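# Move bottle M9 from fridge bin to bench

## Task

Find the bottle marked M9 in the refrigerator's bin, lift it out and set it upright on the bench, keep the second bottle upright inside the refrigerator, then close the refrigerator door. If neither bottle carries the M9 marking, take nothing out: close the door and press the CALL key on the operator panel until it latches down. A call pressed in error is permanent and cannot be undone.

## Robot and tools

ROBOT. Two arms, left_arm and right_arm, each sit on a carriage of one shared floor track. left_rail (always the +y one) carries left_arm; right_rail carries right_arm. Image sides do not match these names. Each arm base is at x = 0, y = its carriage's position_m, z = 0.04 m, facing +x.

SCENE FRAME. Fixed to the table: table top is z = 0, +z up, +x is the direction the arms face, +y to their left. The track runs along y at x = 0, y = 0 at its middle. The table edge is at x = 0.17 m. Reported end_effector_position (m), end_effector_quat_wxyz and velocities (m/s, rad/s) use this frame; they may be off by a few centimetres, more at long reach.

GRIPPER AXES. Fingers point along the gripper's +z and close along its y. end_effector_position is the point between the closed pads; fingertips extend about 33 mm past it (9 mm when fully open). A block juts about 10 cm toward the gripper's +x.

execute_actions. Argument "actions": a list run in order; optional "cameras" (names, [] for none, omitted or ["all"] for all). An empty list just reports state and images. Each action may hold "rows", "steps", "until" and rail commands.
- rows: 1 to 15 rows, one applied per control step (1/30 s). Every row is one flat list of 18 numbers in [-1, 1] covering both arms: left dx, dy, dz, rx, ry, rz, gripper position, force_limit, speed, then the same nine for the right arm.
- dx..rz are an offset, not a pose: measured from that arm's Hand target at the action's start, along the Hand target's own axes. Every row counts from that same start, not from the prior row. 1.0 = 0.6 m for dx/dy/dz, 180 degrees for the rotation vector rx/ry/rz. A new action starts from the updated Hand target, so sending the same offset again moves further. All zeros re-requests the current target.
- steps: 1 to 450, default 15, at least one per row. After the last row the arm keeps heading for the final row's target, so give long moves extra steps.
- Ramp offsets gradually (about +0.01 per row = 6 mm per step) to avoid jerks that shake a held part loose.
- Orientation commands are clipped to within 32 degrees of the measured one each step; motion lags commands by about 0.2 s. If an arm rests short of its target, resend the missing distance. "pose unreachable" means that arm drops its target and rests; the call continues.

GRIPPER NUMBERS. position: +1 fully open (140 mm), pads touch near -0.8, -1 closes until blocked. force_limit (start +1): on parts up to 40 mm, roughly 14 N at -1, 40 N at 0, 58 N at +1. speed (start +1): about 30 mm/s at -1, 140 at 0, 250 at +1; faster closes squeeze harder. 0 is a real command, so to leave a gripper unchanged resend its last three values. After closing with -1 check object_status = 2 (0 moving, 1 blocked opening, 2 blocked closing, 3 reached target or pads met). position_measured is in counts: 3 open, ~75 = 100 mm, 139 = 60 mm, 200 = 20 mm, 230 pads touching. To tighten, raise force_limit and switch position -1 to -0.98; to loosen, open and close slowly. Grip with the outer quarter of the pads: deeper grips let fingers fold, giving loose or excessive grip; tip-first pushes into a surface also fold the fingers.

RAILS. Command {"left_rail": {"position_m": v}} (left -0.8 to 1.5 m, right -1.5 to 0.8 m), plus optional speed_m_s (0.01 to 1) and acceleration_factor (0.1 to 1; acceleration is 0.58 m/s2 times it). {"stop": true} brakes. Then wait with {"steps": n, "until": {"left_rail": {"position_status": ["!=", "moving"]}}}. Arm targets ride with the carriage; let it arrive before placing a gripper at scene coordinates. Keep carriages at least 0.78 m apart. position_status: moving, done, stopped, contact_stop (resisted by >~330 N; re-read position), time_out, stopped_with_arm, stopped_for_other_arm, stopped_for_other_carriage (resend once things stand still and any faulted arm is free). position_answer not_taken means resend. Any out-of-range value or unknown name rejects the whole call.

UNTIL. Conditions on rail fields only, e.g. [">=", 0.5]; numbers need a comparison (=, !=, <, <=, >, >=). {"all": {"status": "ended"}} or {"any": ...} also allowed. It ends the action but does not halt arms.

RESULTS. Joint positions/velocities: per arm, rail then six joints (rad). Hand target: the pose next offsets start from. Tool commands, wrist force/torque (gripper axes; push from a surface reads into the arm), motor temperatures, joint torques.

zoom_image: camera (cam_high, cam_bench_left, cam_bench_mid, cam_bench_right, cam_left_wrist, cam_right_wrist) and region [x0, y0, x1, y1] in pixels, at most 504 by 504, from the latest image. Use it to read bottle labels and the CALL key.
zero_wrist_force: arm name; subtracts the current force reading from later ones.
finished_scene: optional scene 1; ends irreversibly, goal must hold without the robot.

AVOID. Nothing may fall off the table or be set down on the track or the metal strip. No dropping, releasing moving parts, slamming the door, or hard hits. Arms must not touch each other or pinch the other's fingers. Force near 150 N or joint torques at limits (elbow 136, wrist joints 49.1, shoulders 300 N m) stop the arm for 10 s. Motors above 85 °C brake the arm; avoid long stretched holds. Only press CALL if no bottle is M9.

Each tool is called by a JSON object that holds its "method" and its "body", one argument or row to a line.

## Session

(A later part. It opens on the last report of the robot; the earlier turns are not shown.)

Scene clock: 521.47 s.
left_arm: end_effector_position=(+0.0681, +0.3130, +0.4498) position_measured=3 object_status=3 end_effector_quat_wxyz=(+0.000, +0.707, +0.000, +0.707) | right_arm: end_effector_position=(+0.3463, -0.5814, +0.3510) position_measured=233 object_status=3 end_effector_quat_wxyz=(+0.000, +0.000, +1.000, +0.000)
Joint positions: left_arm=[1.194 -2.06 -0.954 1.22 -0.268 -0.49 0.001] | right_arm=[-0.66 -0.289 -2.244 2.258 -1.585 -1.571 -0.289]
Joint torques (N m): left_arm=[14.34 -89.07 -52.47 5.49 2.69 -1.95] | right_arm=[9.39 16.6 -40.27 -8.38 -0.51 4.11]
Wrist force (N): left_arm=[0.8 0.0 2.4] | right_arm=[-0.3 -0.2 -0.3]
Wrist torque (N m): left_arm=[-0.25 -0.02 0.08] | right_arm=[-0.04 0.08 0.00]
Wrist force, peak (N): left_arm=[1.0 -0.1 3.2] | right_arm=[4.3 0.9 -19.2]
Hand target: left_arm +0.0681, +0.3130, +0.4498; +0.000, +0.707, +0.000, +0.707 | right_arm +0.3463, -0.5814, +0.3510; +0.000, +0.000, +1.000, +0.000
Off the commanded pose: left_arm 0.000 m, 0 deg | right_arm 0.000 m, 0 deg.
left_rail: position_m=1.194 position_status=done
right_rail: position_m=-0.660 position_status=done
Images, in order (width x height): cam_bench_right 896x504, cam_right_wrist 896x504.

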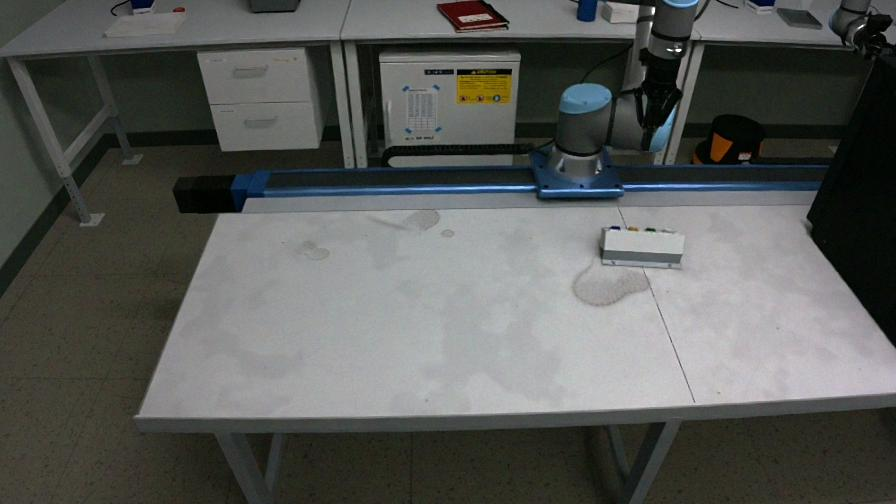

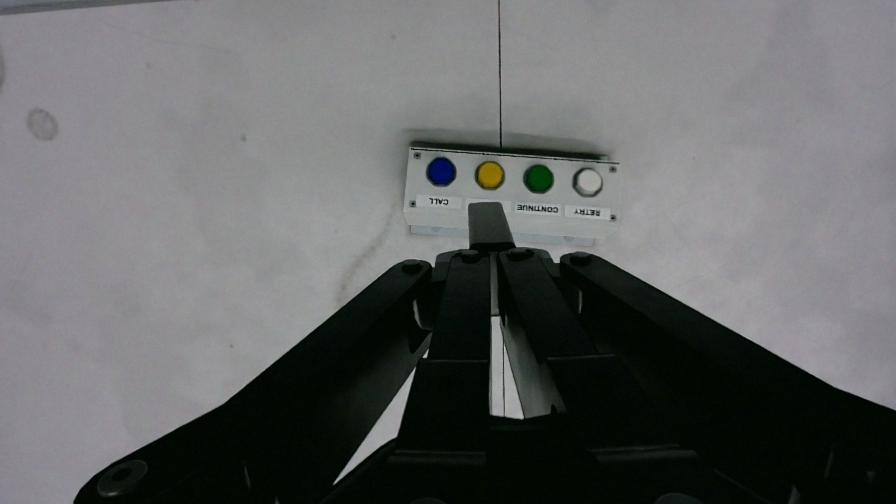

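{"method": "execute_actions", "body": {
  "actions": [
    {"right_rail":{"position_m":-1.0},"steps":150,"until":{"right_rail":{"position_status":["!=","moving"]}}},
    {"rows":[[0,0,0,0,0,0,1,1,1,0.0308,0.1281,0.066,0,-0.0417,0,-1,-1,0]],"steps":11},
    {"rows":[[0,0,0,0,0,0,1,1,1,0.0391,0.1281,0.0614,0,-0.0417,0,-1,-1,0]],"steps":11},
    {"rows":[[0,0,0,0,0,0,1,1,1,0.0468,0.1281,0.0558,0,-0.0417,0,-1,-1,0]],"steps":11},
    {"rows":[[0,0,0,0,0,0,1,1,1,0.0537,0.1281,0.0492,0,-0.0417,0,-1,-1,0]],"steps":30}
  ],
  "cameras": ["cam_right_wrist","cam_bench_right"]
}}

{"method": "zoom_image", "body": {
  "camera": "cam_right_wrist",
  "region": [380, 90, 680, 260]
}}

{"method": "zoom_image", "body": {
  "camera": "cam_bench_right",
  "region": [540, 150, 720, 290]
}}

Scene clock: 649.40 s.
left_arm: end_effector_position=(+0.0681, +0.3130, +0.4498) position_measured=3 object_status=3 end_effector_quat_wxyz=(+0.000, +0.707, +0.000, +0.707) | right_arm: end_effector_position=(+0.2725, -0.6140, +0.1926) position_measured=233 object_status=3 end_effector_quat_wxyz=(+0.259, +0.000, +0.966, +0.000)
Joint positions: left_arm=[1.194 -2.06 -0.954 1.22 -0.268 -0.49 0.001] | right_arm=[-1 0.861 -1.906 2.574 -2.599 -1.96 0.789]
Joint torques (N m): left_arm=[14.83 -87.53 -52.11 5.28 2.25 -2.85] | right_arm=[8.91 -0.23 -53.4 -9.14 -3.45 4]
Wrist force (N): left_arm=[1.2 0.0 2.7] | right_arm=[1.0 -0.4 1.0]
Wrist torque (N m): left_arm=[-0.25 -0.10 0.08] | right_arm=[-0.08 -0.29 -0.22]
Wrist force, peak (N): left_arm=[1.0 -0.1 3.2] | right_arm=[-14.4 -4.3 -14.9]
Hand target: left_arm +0.0681, +0.3130, +0.4498; +0.000, +0.707, +0.000, +0.707 | right_arm +0.2725, -0.6140, +0.1926; +0.259, +0.000, +0.966, +0.000
Off the commanded pose: left_arm 0.000 m, 0 deg | right_arm 0.000 m, 0 deg.
left_rail: position_m=1.194 position_status=done
right_rail: position_m=-1.000 position_status=done
Images, in order (width x height): cam_bench_right 896x504, cam_right_wrist 896x504.

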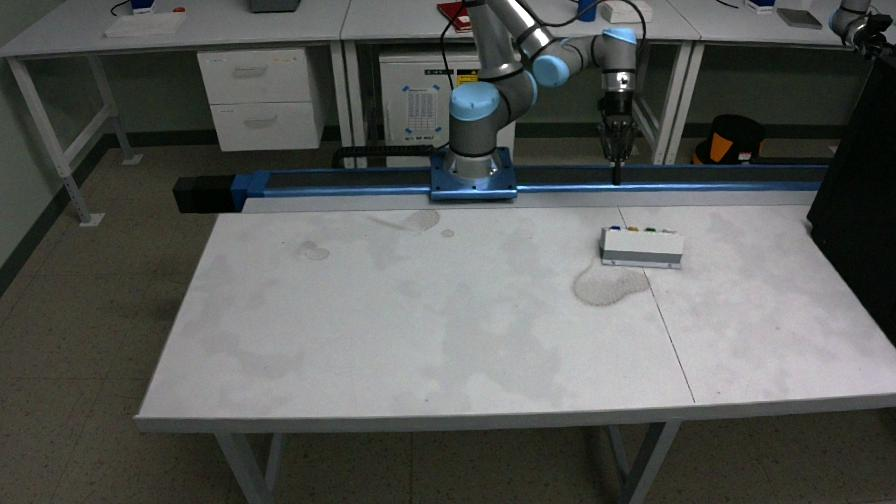

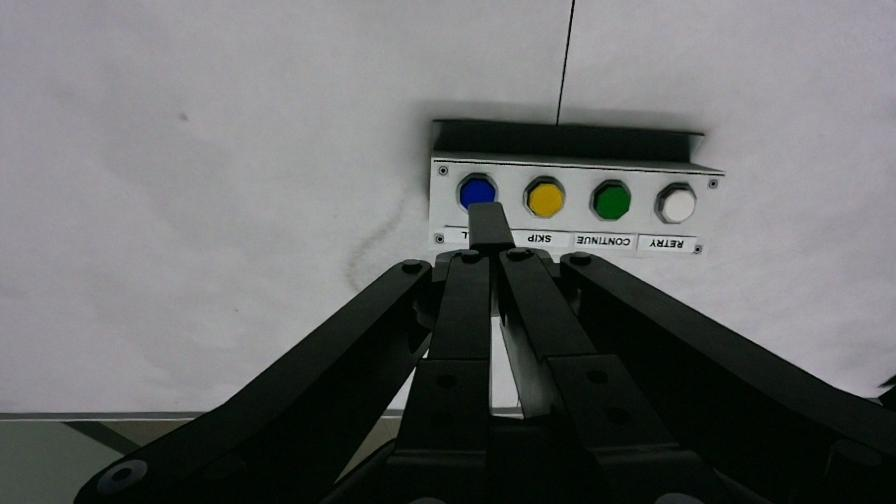

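Scaled by 1.680 from the camera's 896x504 image, which has a finer 1280x720 frame.

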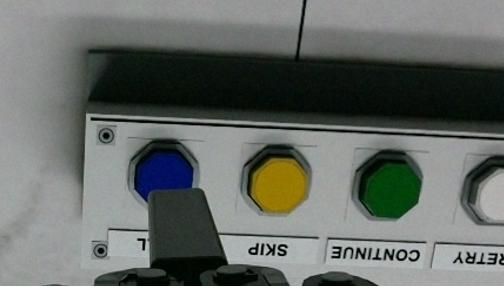

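Scaled by 2.800 from the camera's 896x504 image, which has a finer 1280x720 frame.

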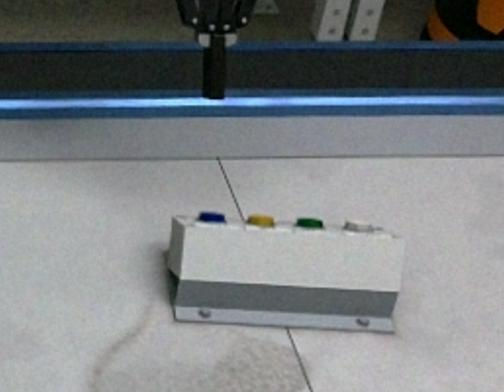

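{"method": "execute_actions", "body": {
  "actions": [
    {"rows":[[0,0,0,0,0,0,1,1,1,-0.0028,0,0.05,0,0,0,-1,-1,0]],"steps":9},
    {"rows":[[0,0,0,0,0,0,1,1,1,-0.0028,0,0.05,0,0,0,-1,-1,0]],"steps":9},
    {"rows":[[0,0,0,0,0,0,1,1,1,-0.0028,0,0.0483,0,0,0,-1,-1,0]],"steps":30}
  ],
  "cameras": ["cam_right_wrist","cam_bench_right"]
}}

{"method": "zoom_image", "body": {
  "camera": "cam_right_wrist",
  "region": [400, 130, 640, 290]
}}

{"method": "zoom_image", "body": {
  "camera": "cam_bench_right",
  "region": [560, 150, 700, 280]
}}

Scene clock: 679.00 s.
left_arm: end_effector_position=(+0.0681, +0.3130, +0.4498) position_measured=3 object_status=3 end_effector_quat_wxyz=(+0.000, +0.707, +0.000, +0.707) | right_arm: end_effector_position=(+0.3214, -0.6140, +0.1181) position_measured=233 object_status=3 end_effector_quat_wxyz=(+0.259, +0.000, +0.966, +0.000)
Joint positions: left_arm=[1.194 -2.06 -0.954 1.22 -0.268 -0.49 0.001] | right_arm=[-1 0.764 -1.686 2.629 -2.909 -1.924 0.693]
Joint torques (N m): left_arm=[13.57 -88.31 -51.91 5.52 2.48 -2.78] | right_arm=[-15.56 -10.94 -21.73 -8.96 2.15 -3.68]
Wrist force (N): left_arm=[0.8 -0.5 2.5] | right_arm=[0.6 -0.7 1.1]
Wrist torque (N m): left_arm=[-0.37 0.00 0.08] | right_arm=[-0.16 -0.17 -0.07]
Wrist force, peak (N): left_arm=[0.8 0.1 3.3] | right_arm=[-1.4 1.7 -11.4]
Hand target: left_arm +0.0681, +0.3130, +0.4498; +0.000, +0.707, +0.000, +0.707 | right_arm +0.3214, -0.6140, +0.1181; +0.259, +0.000, +0.966, +0.000
Off the commanded pose: left_arm 0.000 m, 0 deg | right_arm 0.000 m, 0 deg.
left_rail: position_m=1.194 position_status=done
right_rail: position_m=-1.000 position_status=done
Images, in order (width x height): cam_bench_right 896x504, cam_right_wrist 896x504.

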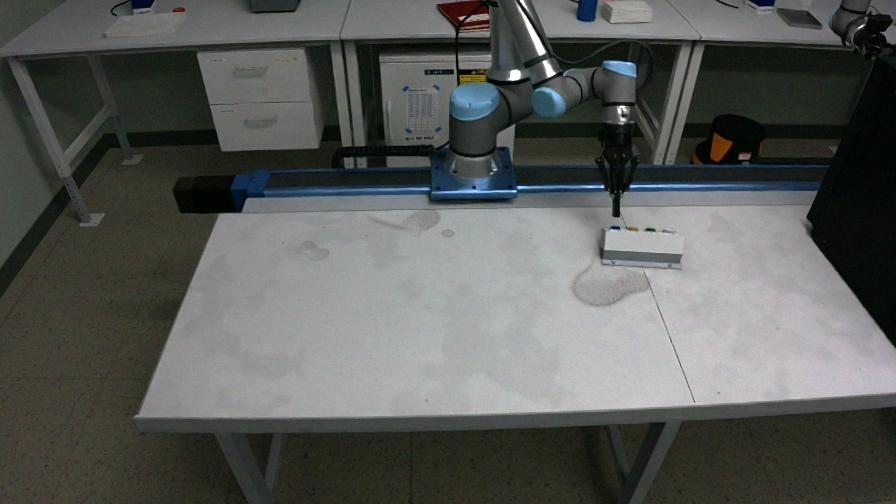

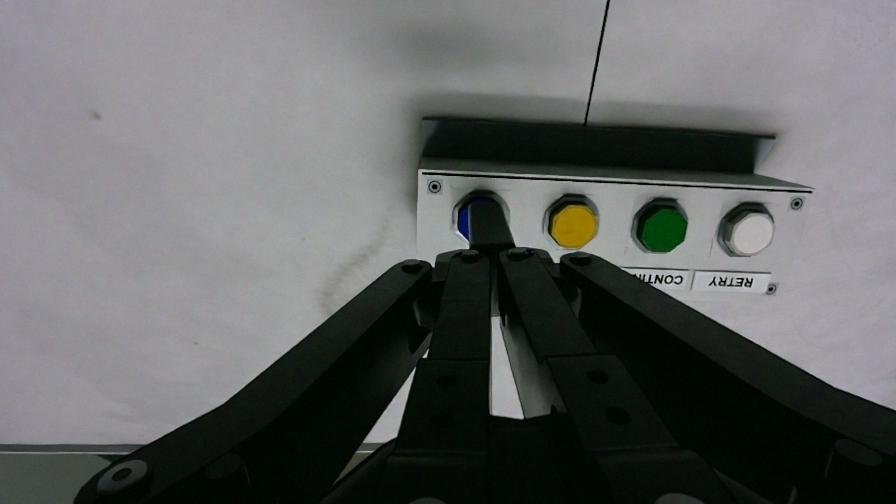

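Scaled by 2.100 from the camera's 896x504 image, which has a finer 1280x720 frame.

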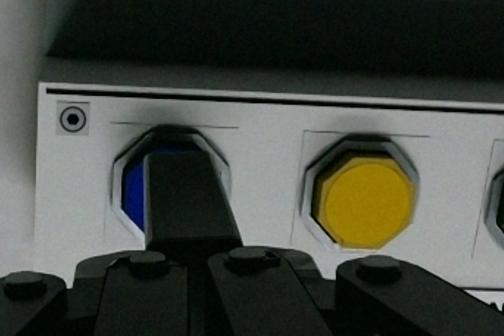

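Scaled by 3.600 from the camera's 896x504 image, which has a finer 1280x720 frame.

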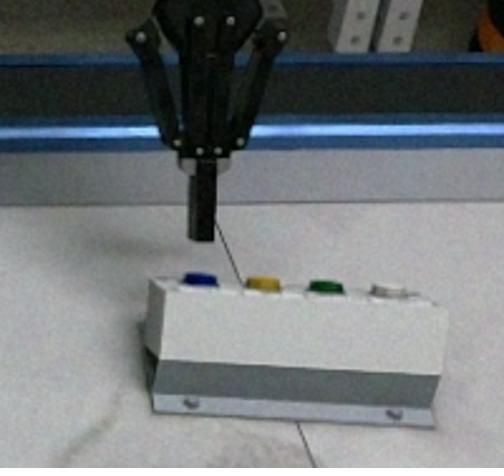

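{"method": "execute_actions", "body": {
  "actions": [
    {"rows":[[0,0,0,0,0,0,1,1,1,-0.0033,-0.0018,0.02,0,0,0,-1,-1,0]],"steps":10},
    {"rows":[[0,0,0,0,0,0,1,1,1,-0.0033,-0.0018,0.018,0,0,0,-1,-1,0]],"steps":25}
  ],
  "cameras": ["cam_right_wrist","cam_bench_right"]
}}

{"method": "zoom_image", "body": {
  "camera": "cam_right_wrist",
  "region": [400, 130, 640, 290]
}}

{"method": "zoom_image", "body": {
  "camera": "cam_bench_right",
  "region": [560, 170, 700, 280]
}}

Scene clock: 708.13 s.
left_arm: end_effector_position=(+0.0681, +0.3130, +0.4498) position_measured=3 object_status=3 end_effector_quat_wxyz=(+0.000, +0.707, +0.000, +0.707) | right_arm: end_effector_position=(+0.3363, -0.6162, +0.1003) position_measured=233 object_status=3 end_effector_quat_wxyz=(+0.259, +0.000, +0.966, +0.000)
Joint positions: left_arm=[1.194 -2.06 -0.954 1.22 -0.268 -0.49 0.001] | right_arm=[-1 0.733 -1.625 2.637 -2.988 -1.912 0.663]
Joint torques (N m): left_arm=[14.3 -89.76 -51.55 5.36 2.58 -2.76] | right_arm=[-16.1 -15.98 -18.72 -9.09 2.02 -3.7]
Wrist force (N): left_arm=[1.0 -0.1 3.1] | right_arm=[0.5 -0.4 0.9]
Wrist torque (N m): left_arm=[-0.28 -0.06 0.08] | right_arm=[-0.09 -0.15 -0.07]
Wrist force, peak (N): left_arm=[1.2 0.1 3.3] | right_arm=[0.4 -0.1 -3.6]
Hand target: left_arm +0.0681, +0.3130, +0.4498; +0.000, +0.707, +0.000, +0.707 | right_arm +0.3363, -0.6162, +0.1003; +0.259, +0.000, +0.966, +0.000
Off the commanded pose: left_arm 0.000 m, 0 deg | right_arm 0.000 m, 0 deg.
left_rail: position_m=1.194 position_status=done
right_rail: position_m=-1.000 position_status=done
Images, in order (width x height): cam_bench_right 896x504, cam_right_wrist 896x504.

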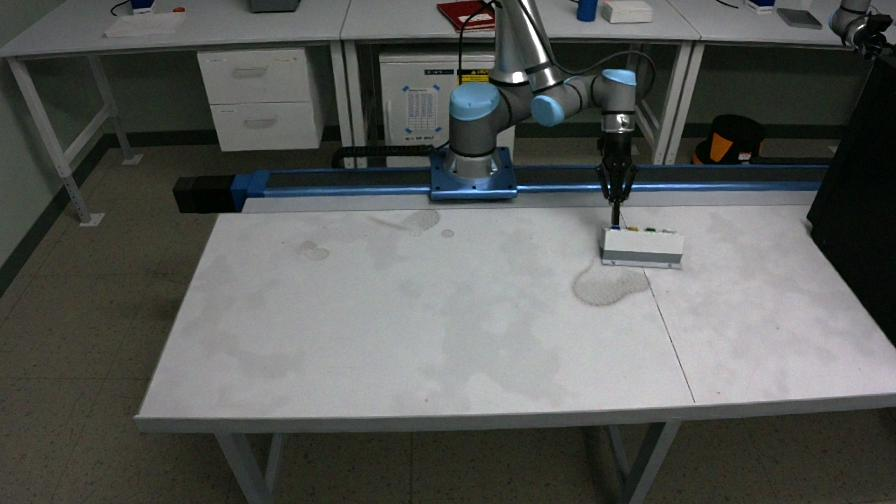

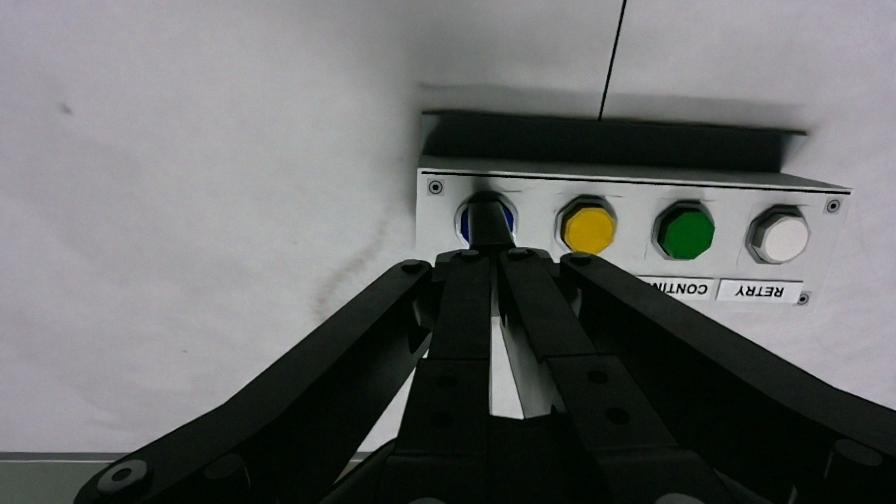

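Scaled by 2.100 from the camera's 896x504 image, which has a finer 1280x720 frame.

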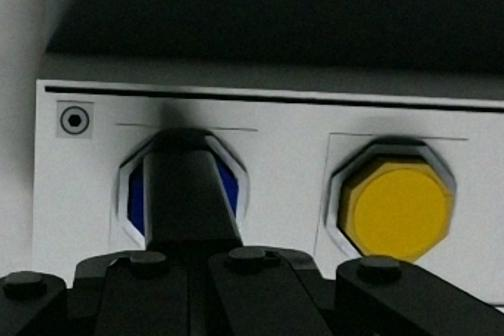

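Scaled by 3.600 from the camera's 896x504 image, which has a finer 1280x720 frame.

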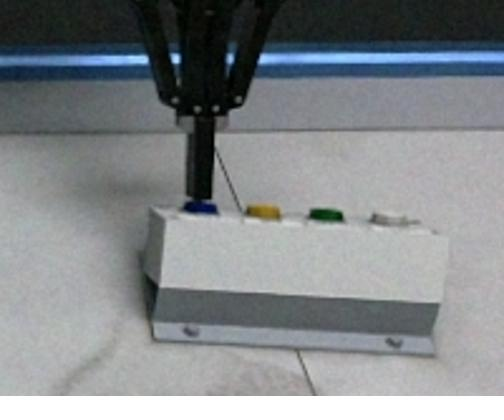

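{"method": "execute_actions", "body": {
  "actions": [
    {"rows":[[0,0,0,0,0,0,1,1,1,0,0.001,0.01,0,0,0,-1,-1,0]],"steps":12}
  ],
  "cameras": ["cam_right_wrist","cam_bench_right"]
}}

{"method": "zoom_image", "body": {
  "camera": "cam_bench_right",
  "region": [580, 190, 690, 275]
}}

Scene clock: 717.57 s.
left_arm: end_effector_position=(+0.0681, +0.3130, +0.4498) position_measured=3 object_status=3 end_effector_quat_wxyz=(+0.000, +0.707, +0.000, +0.707) | right_arm: end_effector_position=(+0.3392, -0.6155, +0.0951) position_measured=233 object_status=3 end_effector_quat_wxyz=(+0.259, +0.000, +0.966, +0.000)
Joint positions: left_arm=[1.194 -2.06 -0.954 1.22 -0.268 -0.49 0.001] | right_arm=[-1 0.729 -1.606 2.637 -3.009 -1.911 0.659]
Joint torques (N m): left_arm=[15.36 -89.42 -51.49 5.46 2.16 -2.89] | right_arm=[-16.05 -13.57 -21.23 -9.98 3.51 -3.49]
Wrist force (N): left_arm=[0.9 0.2 2.7] | right_arm=[1.5 -5.4 -3.6]
Wrist torque (N m): left_arm=[-0.21 -0.02 0.08] | right_arm=[0.02 -0.16 -0.07]
Wrist force, peak (N): left_arm=[1.3 -0.3 3.2] | right_arm=[1.1 -6.1 -3.7]
Hand target: left_arm +0.0681, +0.3130, +0.4498; +0.000, +0.707, +0.000, +0.707 | right_arm +0.3393, -0.6155, +0.0951; +0.259, +0.000, +0.966, +0.000
Off the commanded pose: left_arm 0.000 m, 0 deg | right_arm 0.000 m, 0 deg.
left_rail: position_m=1.194 position_status=done
right_rail: position_m=-1.000 position_status=done
Images, in order (width x height): cam_bench_right 896x504, cam_right_wrist 896x504.

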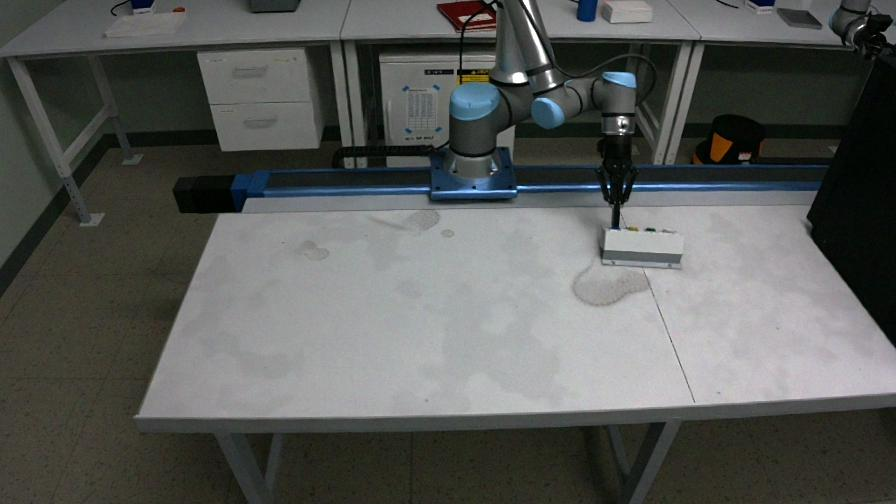

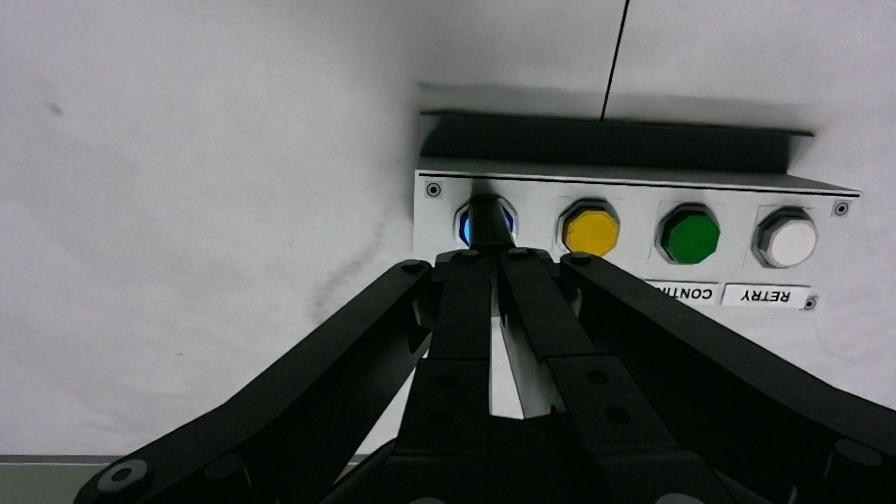

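Scaled by 4.582 from the camera's 896x504 image, which has a finer 1280x720 frame.

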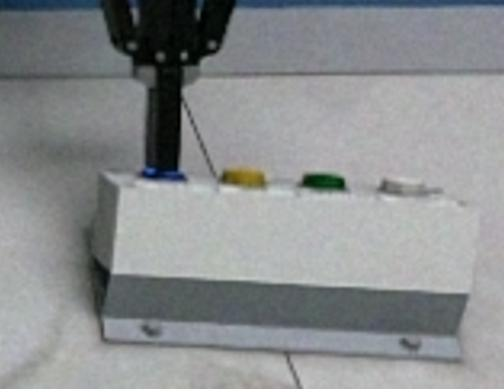

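{"method": "zoom_image", "body": {
  "camera": "cam_right_wrist",
  "region": [400, 150, 640, 290]
}}

Scaled by 2.100 from the camera's 896x504 image, which has a finer 1280x720 frame.

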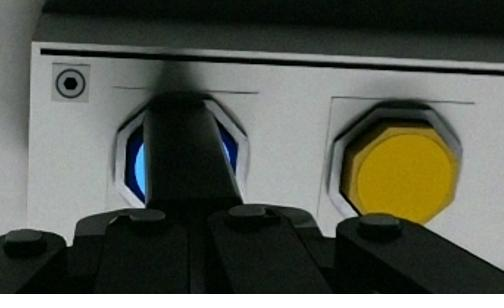

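{"method": "execute_actions", "body": {
  "actions": [
    {"rows":[[0,0,0,0,0,0,1,1,1,0,-0.0005,0.0033,0,0,0,-1,-1,0]],"steps":12}
  ],
  "cameras": ["cam_right_wrist"]
}}

{"method": "zoom_image", "body": {
  "camera": "cam_right_wrist",
  "region": [400, 150, 640, 290]
}}

Scene clock: 732.87 s.
left_arm: end_effector_position=(+0.0681, +0.3130, +0.4498) position_measured=3 object_status=3 end_effector_quat_wxyz=(+0.000, +0.707, +0.000, +0.707) | right_arm: end_effector_position=(+0.3402, -0.6159, +0.0934) position_measured=233 object_status=3 end_effector_quat_wxyz=(+0.259, +0.000, +0.966, +0.000)
Joint positions: left_arm=[1.194 -2.06 -0.954 1.22 -0.268 -0.49 0.001] | right_arm=[-1 0.727 -1.6 2.638 -3.017 -1.91 0.656]
Joint torques (N m): left_arm=[14.77 -89.87 -50.9 5.27 2.54 -3.18] | right_arm=[-18.03 -13.59 -17.68 -8.79 1.09 -3.57]
Wrist force (N): left_arm=[0.7 -0.2 2.7] | right_arm=[2.4 1.5 -3.7]
Wrist torque (N m): left_arm=[-0.30 0.01 0.07] | right_arm=[-0.05 -0.13 -0.06]
Wrist force, peak (N): left_arm=[1.1 0.2 3.2] | right_arm=[1.5 -5.7 -3.9]
Hand target: left_arm +0.0681, +0.3130, +0.4498; +0.000, +0.707, +0.000, +0.707 | right_arm +0.3402, -0.6159, +0.0934; +0.259, +0.000, +0.966, +0.000
Off the commanded pose: left_arm 0.000 m, 0 deg | right_arm 0.000 m, 0 deg.
left_rail: position_m=1.194 position_status=done
right_rail: position_m=-1.000 position_status=done
Images, in order (width x height): cam_right_wrist 896x504.

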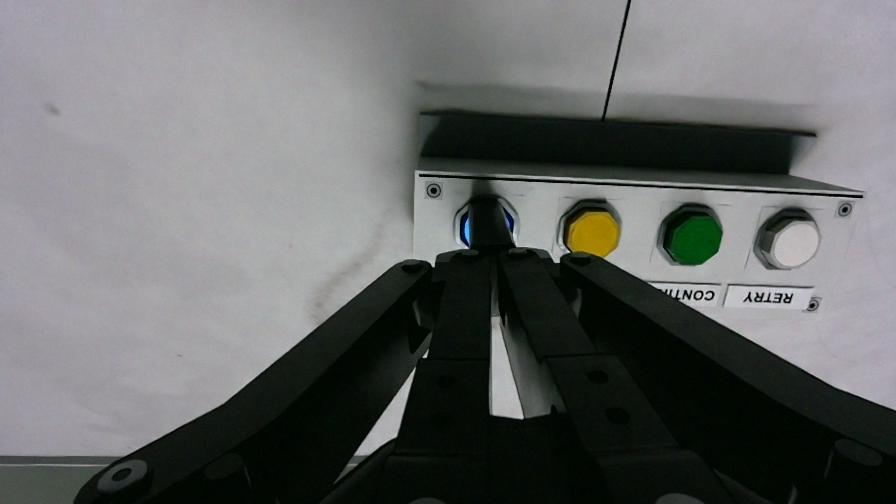

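Scaled by 2.100 from the camera's 896x504 image, which has a finer 1280x720 frame.

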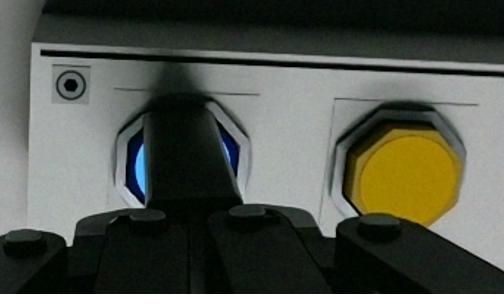

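{"method": "execute_actions", "body": {
  "actions": [
    {"rows":[[0,0,0,0,0,0,1,1,1,0,0,0.0033,0,0,0,-1,-1,0]],"steps":12}
  ],
  "cameras": ["cam_right_wrist"]
}}

{"method": "zoom_image", "body": {
  "camera": "cam_right_wrist",
  "region": [400, 150, 640, 290]
}}

Scene clock: 748.93 s.
left_arm: end_effector_position=(+0.0681, +0.3130, +0.4498) position_measured=3 object_status=3 end_effector_quat_wxyz=(+0.000, +0.707, +0.000, +0.707) | right_arm: end_effector_position=(+0.3410, -0.6157, +0.0927) position_measured=233 object_status=3 end_effector_quat_wxyz=(+0.260, +0.000, +0.966, +0.001)
Joint positions: left_arm=[1.194 -2.06 -0.954 1.22 -0.268 -0.49 0.001] | right_arm=[-1 0.726 -1.597 2.639 -3.024 -1.909 0.655]
Joint torques (N m): left_arm=[14.39 -89.97 -50.03 5.18 2.56 -2.56] | right_arm=[-3.85 -25.19 -30.03 -5.54 -0.52 0.25]
Wrist force (N): left_arm=[0.9 0.1 2.7] | right_arm=[20.3 -13.8 -57.3]
Wrist torque (N m): left_arm=[-0.23 -0.03 0.08] | right_arm=[0.37 0.63 -0.04]
Wrist force, peak (N): left_arm=[1.0 0.0 3.3] | right_arm=[22.9 -25.9 -149.8]
Hand target: left_arm +0.0681, +0.3130, +0.4498; +0.000, +0.707, +0.000, +0.707 | right_arm +0.3410, -0.6157, +0.0927; +0.260, +0.000, +0.966, +0.001 (not the last commanded pose)
Tool commands: left_gripper/position=+1.0 left_gripper/force_limit=+1.0 left_gripper/speed=+1.0 right_gripper/position=-1.0 right_gripper/force_limit=-1.0 right_gripper/speed=+0.003922
Off the commanded pose: left_arm 0.000 m, 0 deg | right_arm 0.001 m, 0 deg.
FORCE FAULT: contact force on the right arm reached its limit, and that arm stopped for 10 seconds. The contact can be on any part of that arm, not only on its tool. That arm's target is now where it stood when the stop ended, not its last command. That arm accepts commands again.
left_rail: position_m=1.194 position_status=done
right_rail: position_m=-1.000 position_status=done
Images, in order (width x height): cam_right_wrist 896x504.

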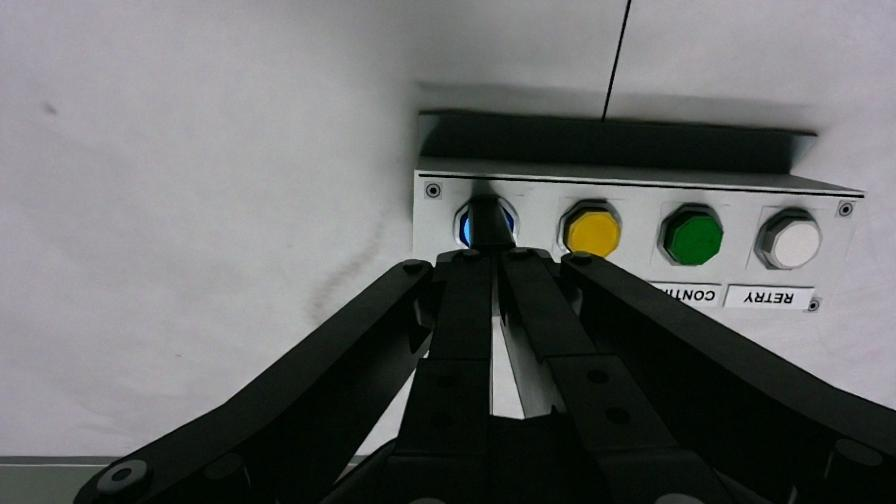

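Scaled by 2.100 from the camera's 896x504 image, which has a finer 1280x720 frame.

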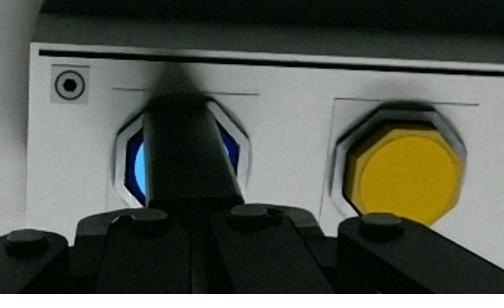

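{"method": "execute_actions", "body": {
  "actions": [
    {"rows":[[0,0,0,0,0,0,1,1,1,0,0,-0.0035,0,0,0,-1,-1,0]],"steps":8},
    {"rows":[[0,0,0,0,0,0,1,1,1,0,0,-0.01,0,0,0,-1,-1,0]],"steps":8},
    {"rows":[[0,0,0,0,0,0,1,1,1,0,0,-0.04,0,0,0,-1,-1,0]],"steps":10},
    {"rows":[[0,0,0,0,0,0,1,1,1,0.03,0,-0.1,0,0,0,-1,-1,0]],"steps":30}
  ],
  "cameras": ["cam_right_wrist","cam_bench_right"]
}}

{"method": "zoom_image", "body": {
  "camera": "cam_right_wrist",
  "region": [400, 90, 700, 260]
}}

{"method": "zoom_image", "body": {
  "camera": "cam_bench_right",
  "region": [580, 190, 700, 285]
}}

Scene clock: 758.60 s.
left_arm: end_effector_position=(+0.0681, +0.3130, +0.4498) position_measured=3 object_status=3 end_effector_quat_wxyz=(+0.000, +0.707, +0.000, +0.707) | right_arm: end_effector_position=(+0.2792, -0.6159, +0.1634) position_measured=233 object_status=3 end_effector_quat_wxyz=(+0.260, +0.000, +0.966, +0.001)
Joint positions: left_arm=[1.194 -2.06 -0.954 1.22 -0.268 -0.49 0.001] | right_arm=[-1 0.844 -1.844 2.609 -2.706 -1.954 0.771]
Joint torques (N m): left_arm=[14.61 -89.73 -49.9 5.3 2.56 -2.86] | right_arm=[10.86 -26.69 -49.68 -1.6 -3.38 4.15]
Wrist force (N): left_arm=[1.3 0.3 3.0] | right_arm=[0.9 -0.5 0.9]
Wrist torque (N m): left_arm=[-0.19 -0.10 0.08] | right_arm=[-0.10 -0.26 -0.20]
Wrist force, peak (N): left_arm=[0.8 -0.1 3.3] | right_arm=[20.6 -14.0 -57.2]
Hand target: left_arm +0.0681, +0.3130, +0.4498; +0.000, +0.707, +0.000, +0.707 | right_arm +0.2792, -0.6159, +0.1634; +0.260, +0.000, +0.966, +0.001
Off the commanded pose: left_arm 0.000 m, 0 deg | right_arm 0.000 m, 0 deg.
left_rail: position_m=1.194 position_status=done
right_rail: position_m=-1.000 position_status=done
Images, in order (width x height): cam_bench_right 896x504, cam_right_wrist 896x504.

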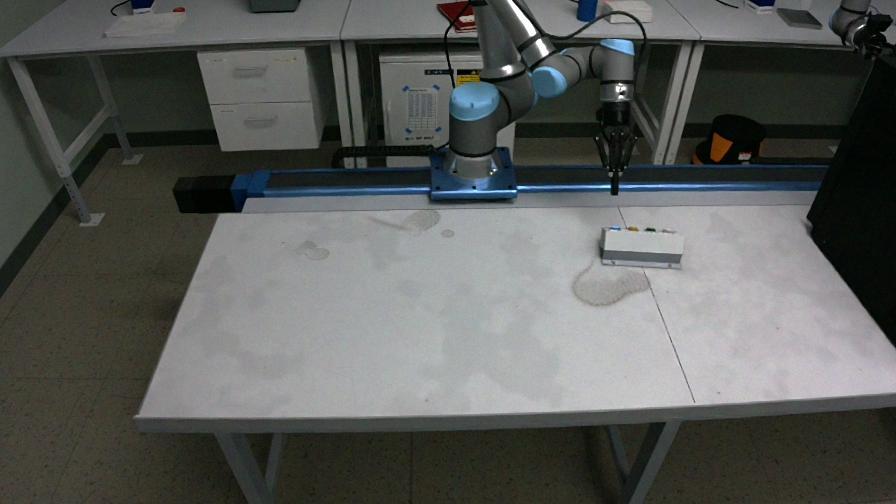

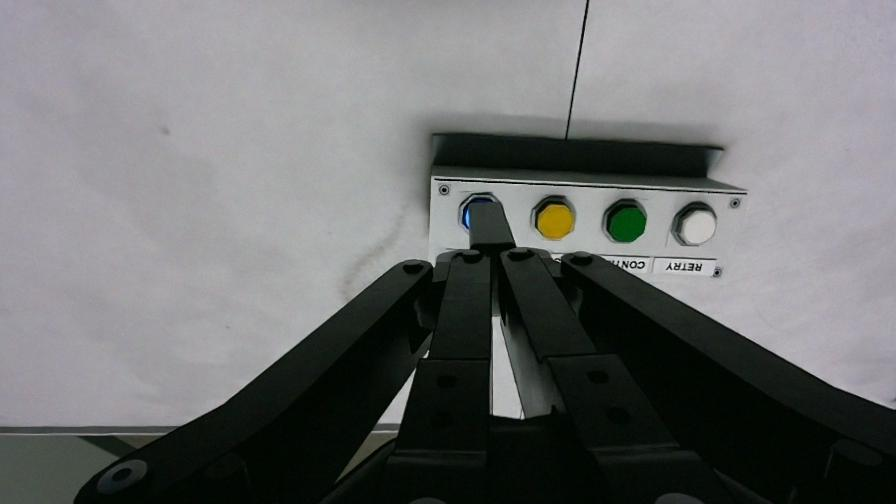

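Scaled by 1.680 from the camera's 896x504 image, which has a finer 1280x720 frame.

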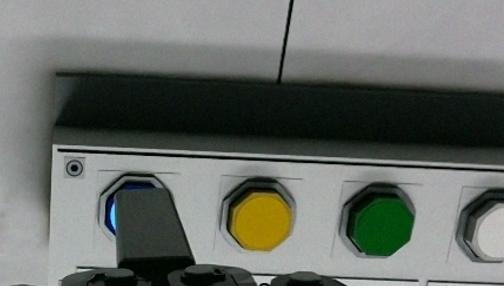

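Scaled by 4.200 from the camera's 896x504 image, which has a finer 1280x720 frame.

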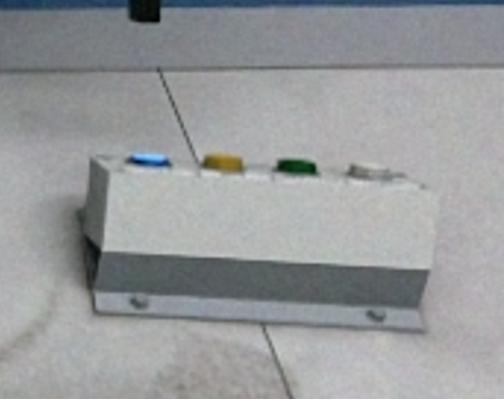

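{"method": "execute_actions", "body": {
  "actions": [
    {"rows":[[0,0,0,0,0,0,1,1,1,0.03,0.06,-0.06,0,0,0,-1,-1,0]],"steps":10},
    {"rows":[[0,0,0,0,0,0,1,1,1,0.03,0.06,-0.06,0,0,0,-1,-1,0]],"steps":30}
  ],
  "cameras": ["cam_right_wrist","cam_bench_mid","cam_left_wrist"]
}}

{"method": "zoom_image", "body": {
  "camera": "cam_right_wrist",
  "region": [340, 120, 640, 300]
}}

{"method": "zoom_image", "body": {
  "camera": "cam_bench_mid",
  "region": [250, 255, 340, 315]
}}

Scene clock: 767.97 s.
left_arm: end_effector_position=(+0.0681, +0.3130, +0.4498) position_measured=3 object_status=3 end_effector_quat_wxyz=(+0.000, +0.707, +0.000, +0.707) | right_arm: end_effector_position=(+0.2119, -0.5439, +0.2077) position_measured=233 object_status=3 end_effector_quat_wxyz=(+0.260, +0.000, +0.966, +0.001)
Joint positions: left_arm=[1.194 -2.06 -0.954 1.22 -0.268 -0.49 0.001] | right_arm=[-1 1.091 -1.817 2.463 -2.48 -2.031 1.028]
Joint torques (N m): left_arm=[12.98 -90.03 -49.72 5.43 2.55 -2.98] | right_arm=[10.08 -9.57 -53.68 -1.43 -3.52 4.45]
Wrist force (N): left_arm=[0.9 0.1 2.6] | right_arm=[0.2 -0.6 0.9]
Wrist torque (N m): left_arm=[-0.25 -0.04 0.07] | right_arm=[-0.22 -0.06 -0.23]
Wrist force, peak (N): left_arm=[0.7 0.1 3.4] | right_arm=[2.3 -11.3 11.5]
Hand target: left_arm +0.0681, +0.3130, +0.4498; +0.000, +0.707, +0.000, +0.707 | right_arm +0.2119, -0.5439, +0.2077; +0.260, +0.000, +0.966, +0.001
Off the commanded pose: left_arm 0.000 m, 0 deg | right_arm 0.000 m, 0 deg.
left_rail: position_m=1.194 position_status=done
right_rail: position_m=-1.000 position_status=done
Images, in order (width x height): cam_bench_mid 896x504, cam_left_wrist 896x504, cam_right_wrist 896x504.

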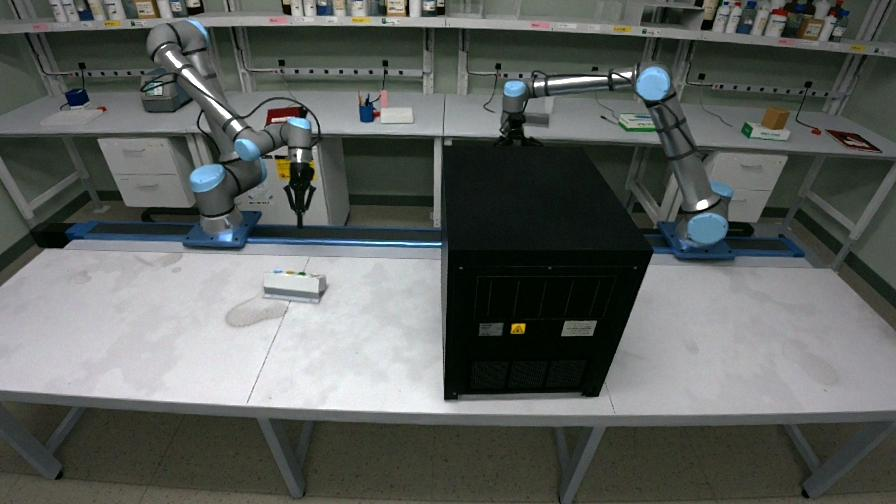

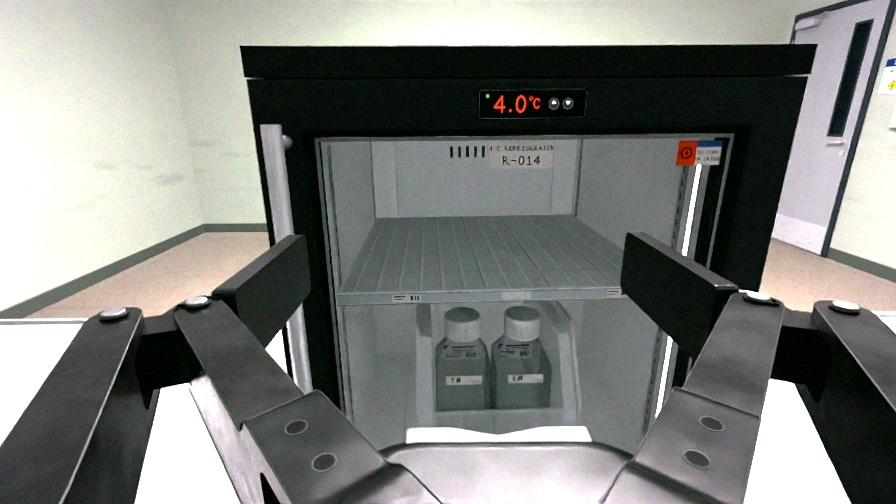

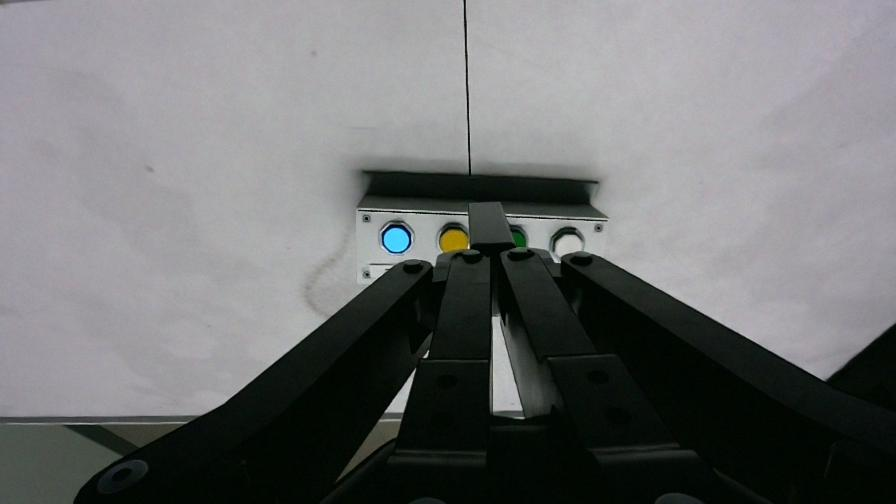

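Scaled by 1.680 from the camera's 896x504 image, which has a finer 1280x720 frame.

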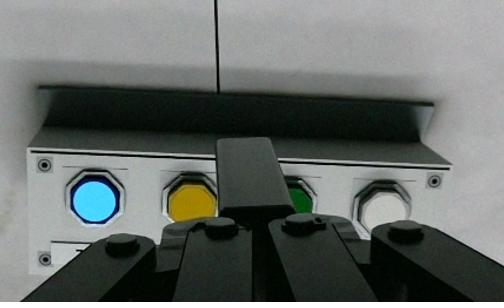

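Scaled by 5.600 from the camera's 896x504 image, which has a finer 1280x720 frame.

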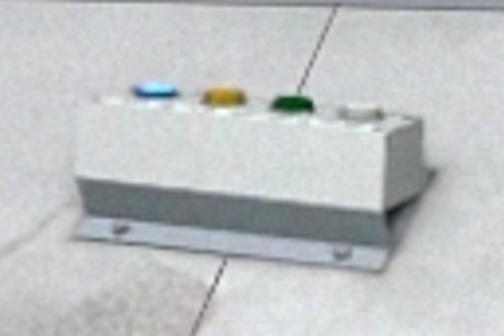

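{"method": "finished_scene", "body": {

}}

The scene is finished: the task was done.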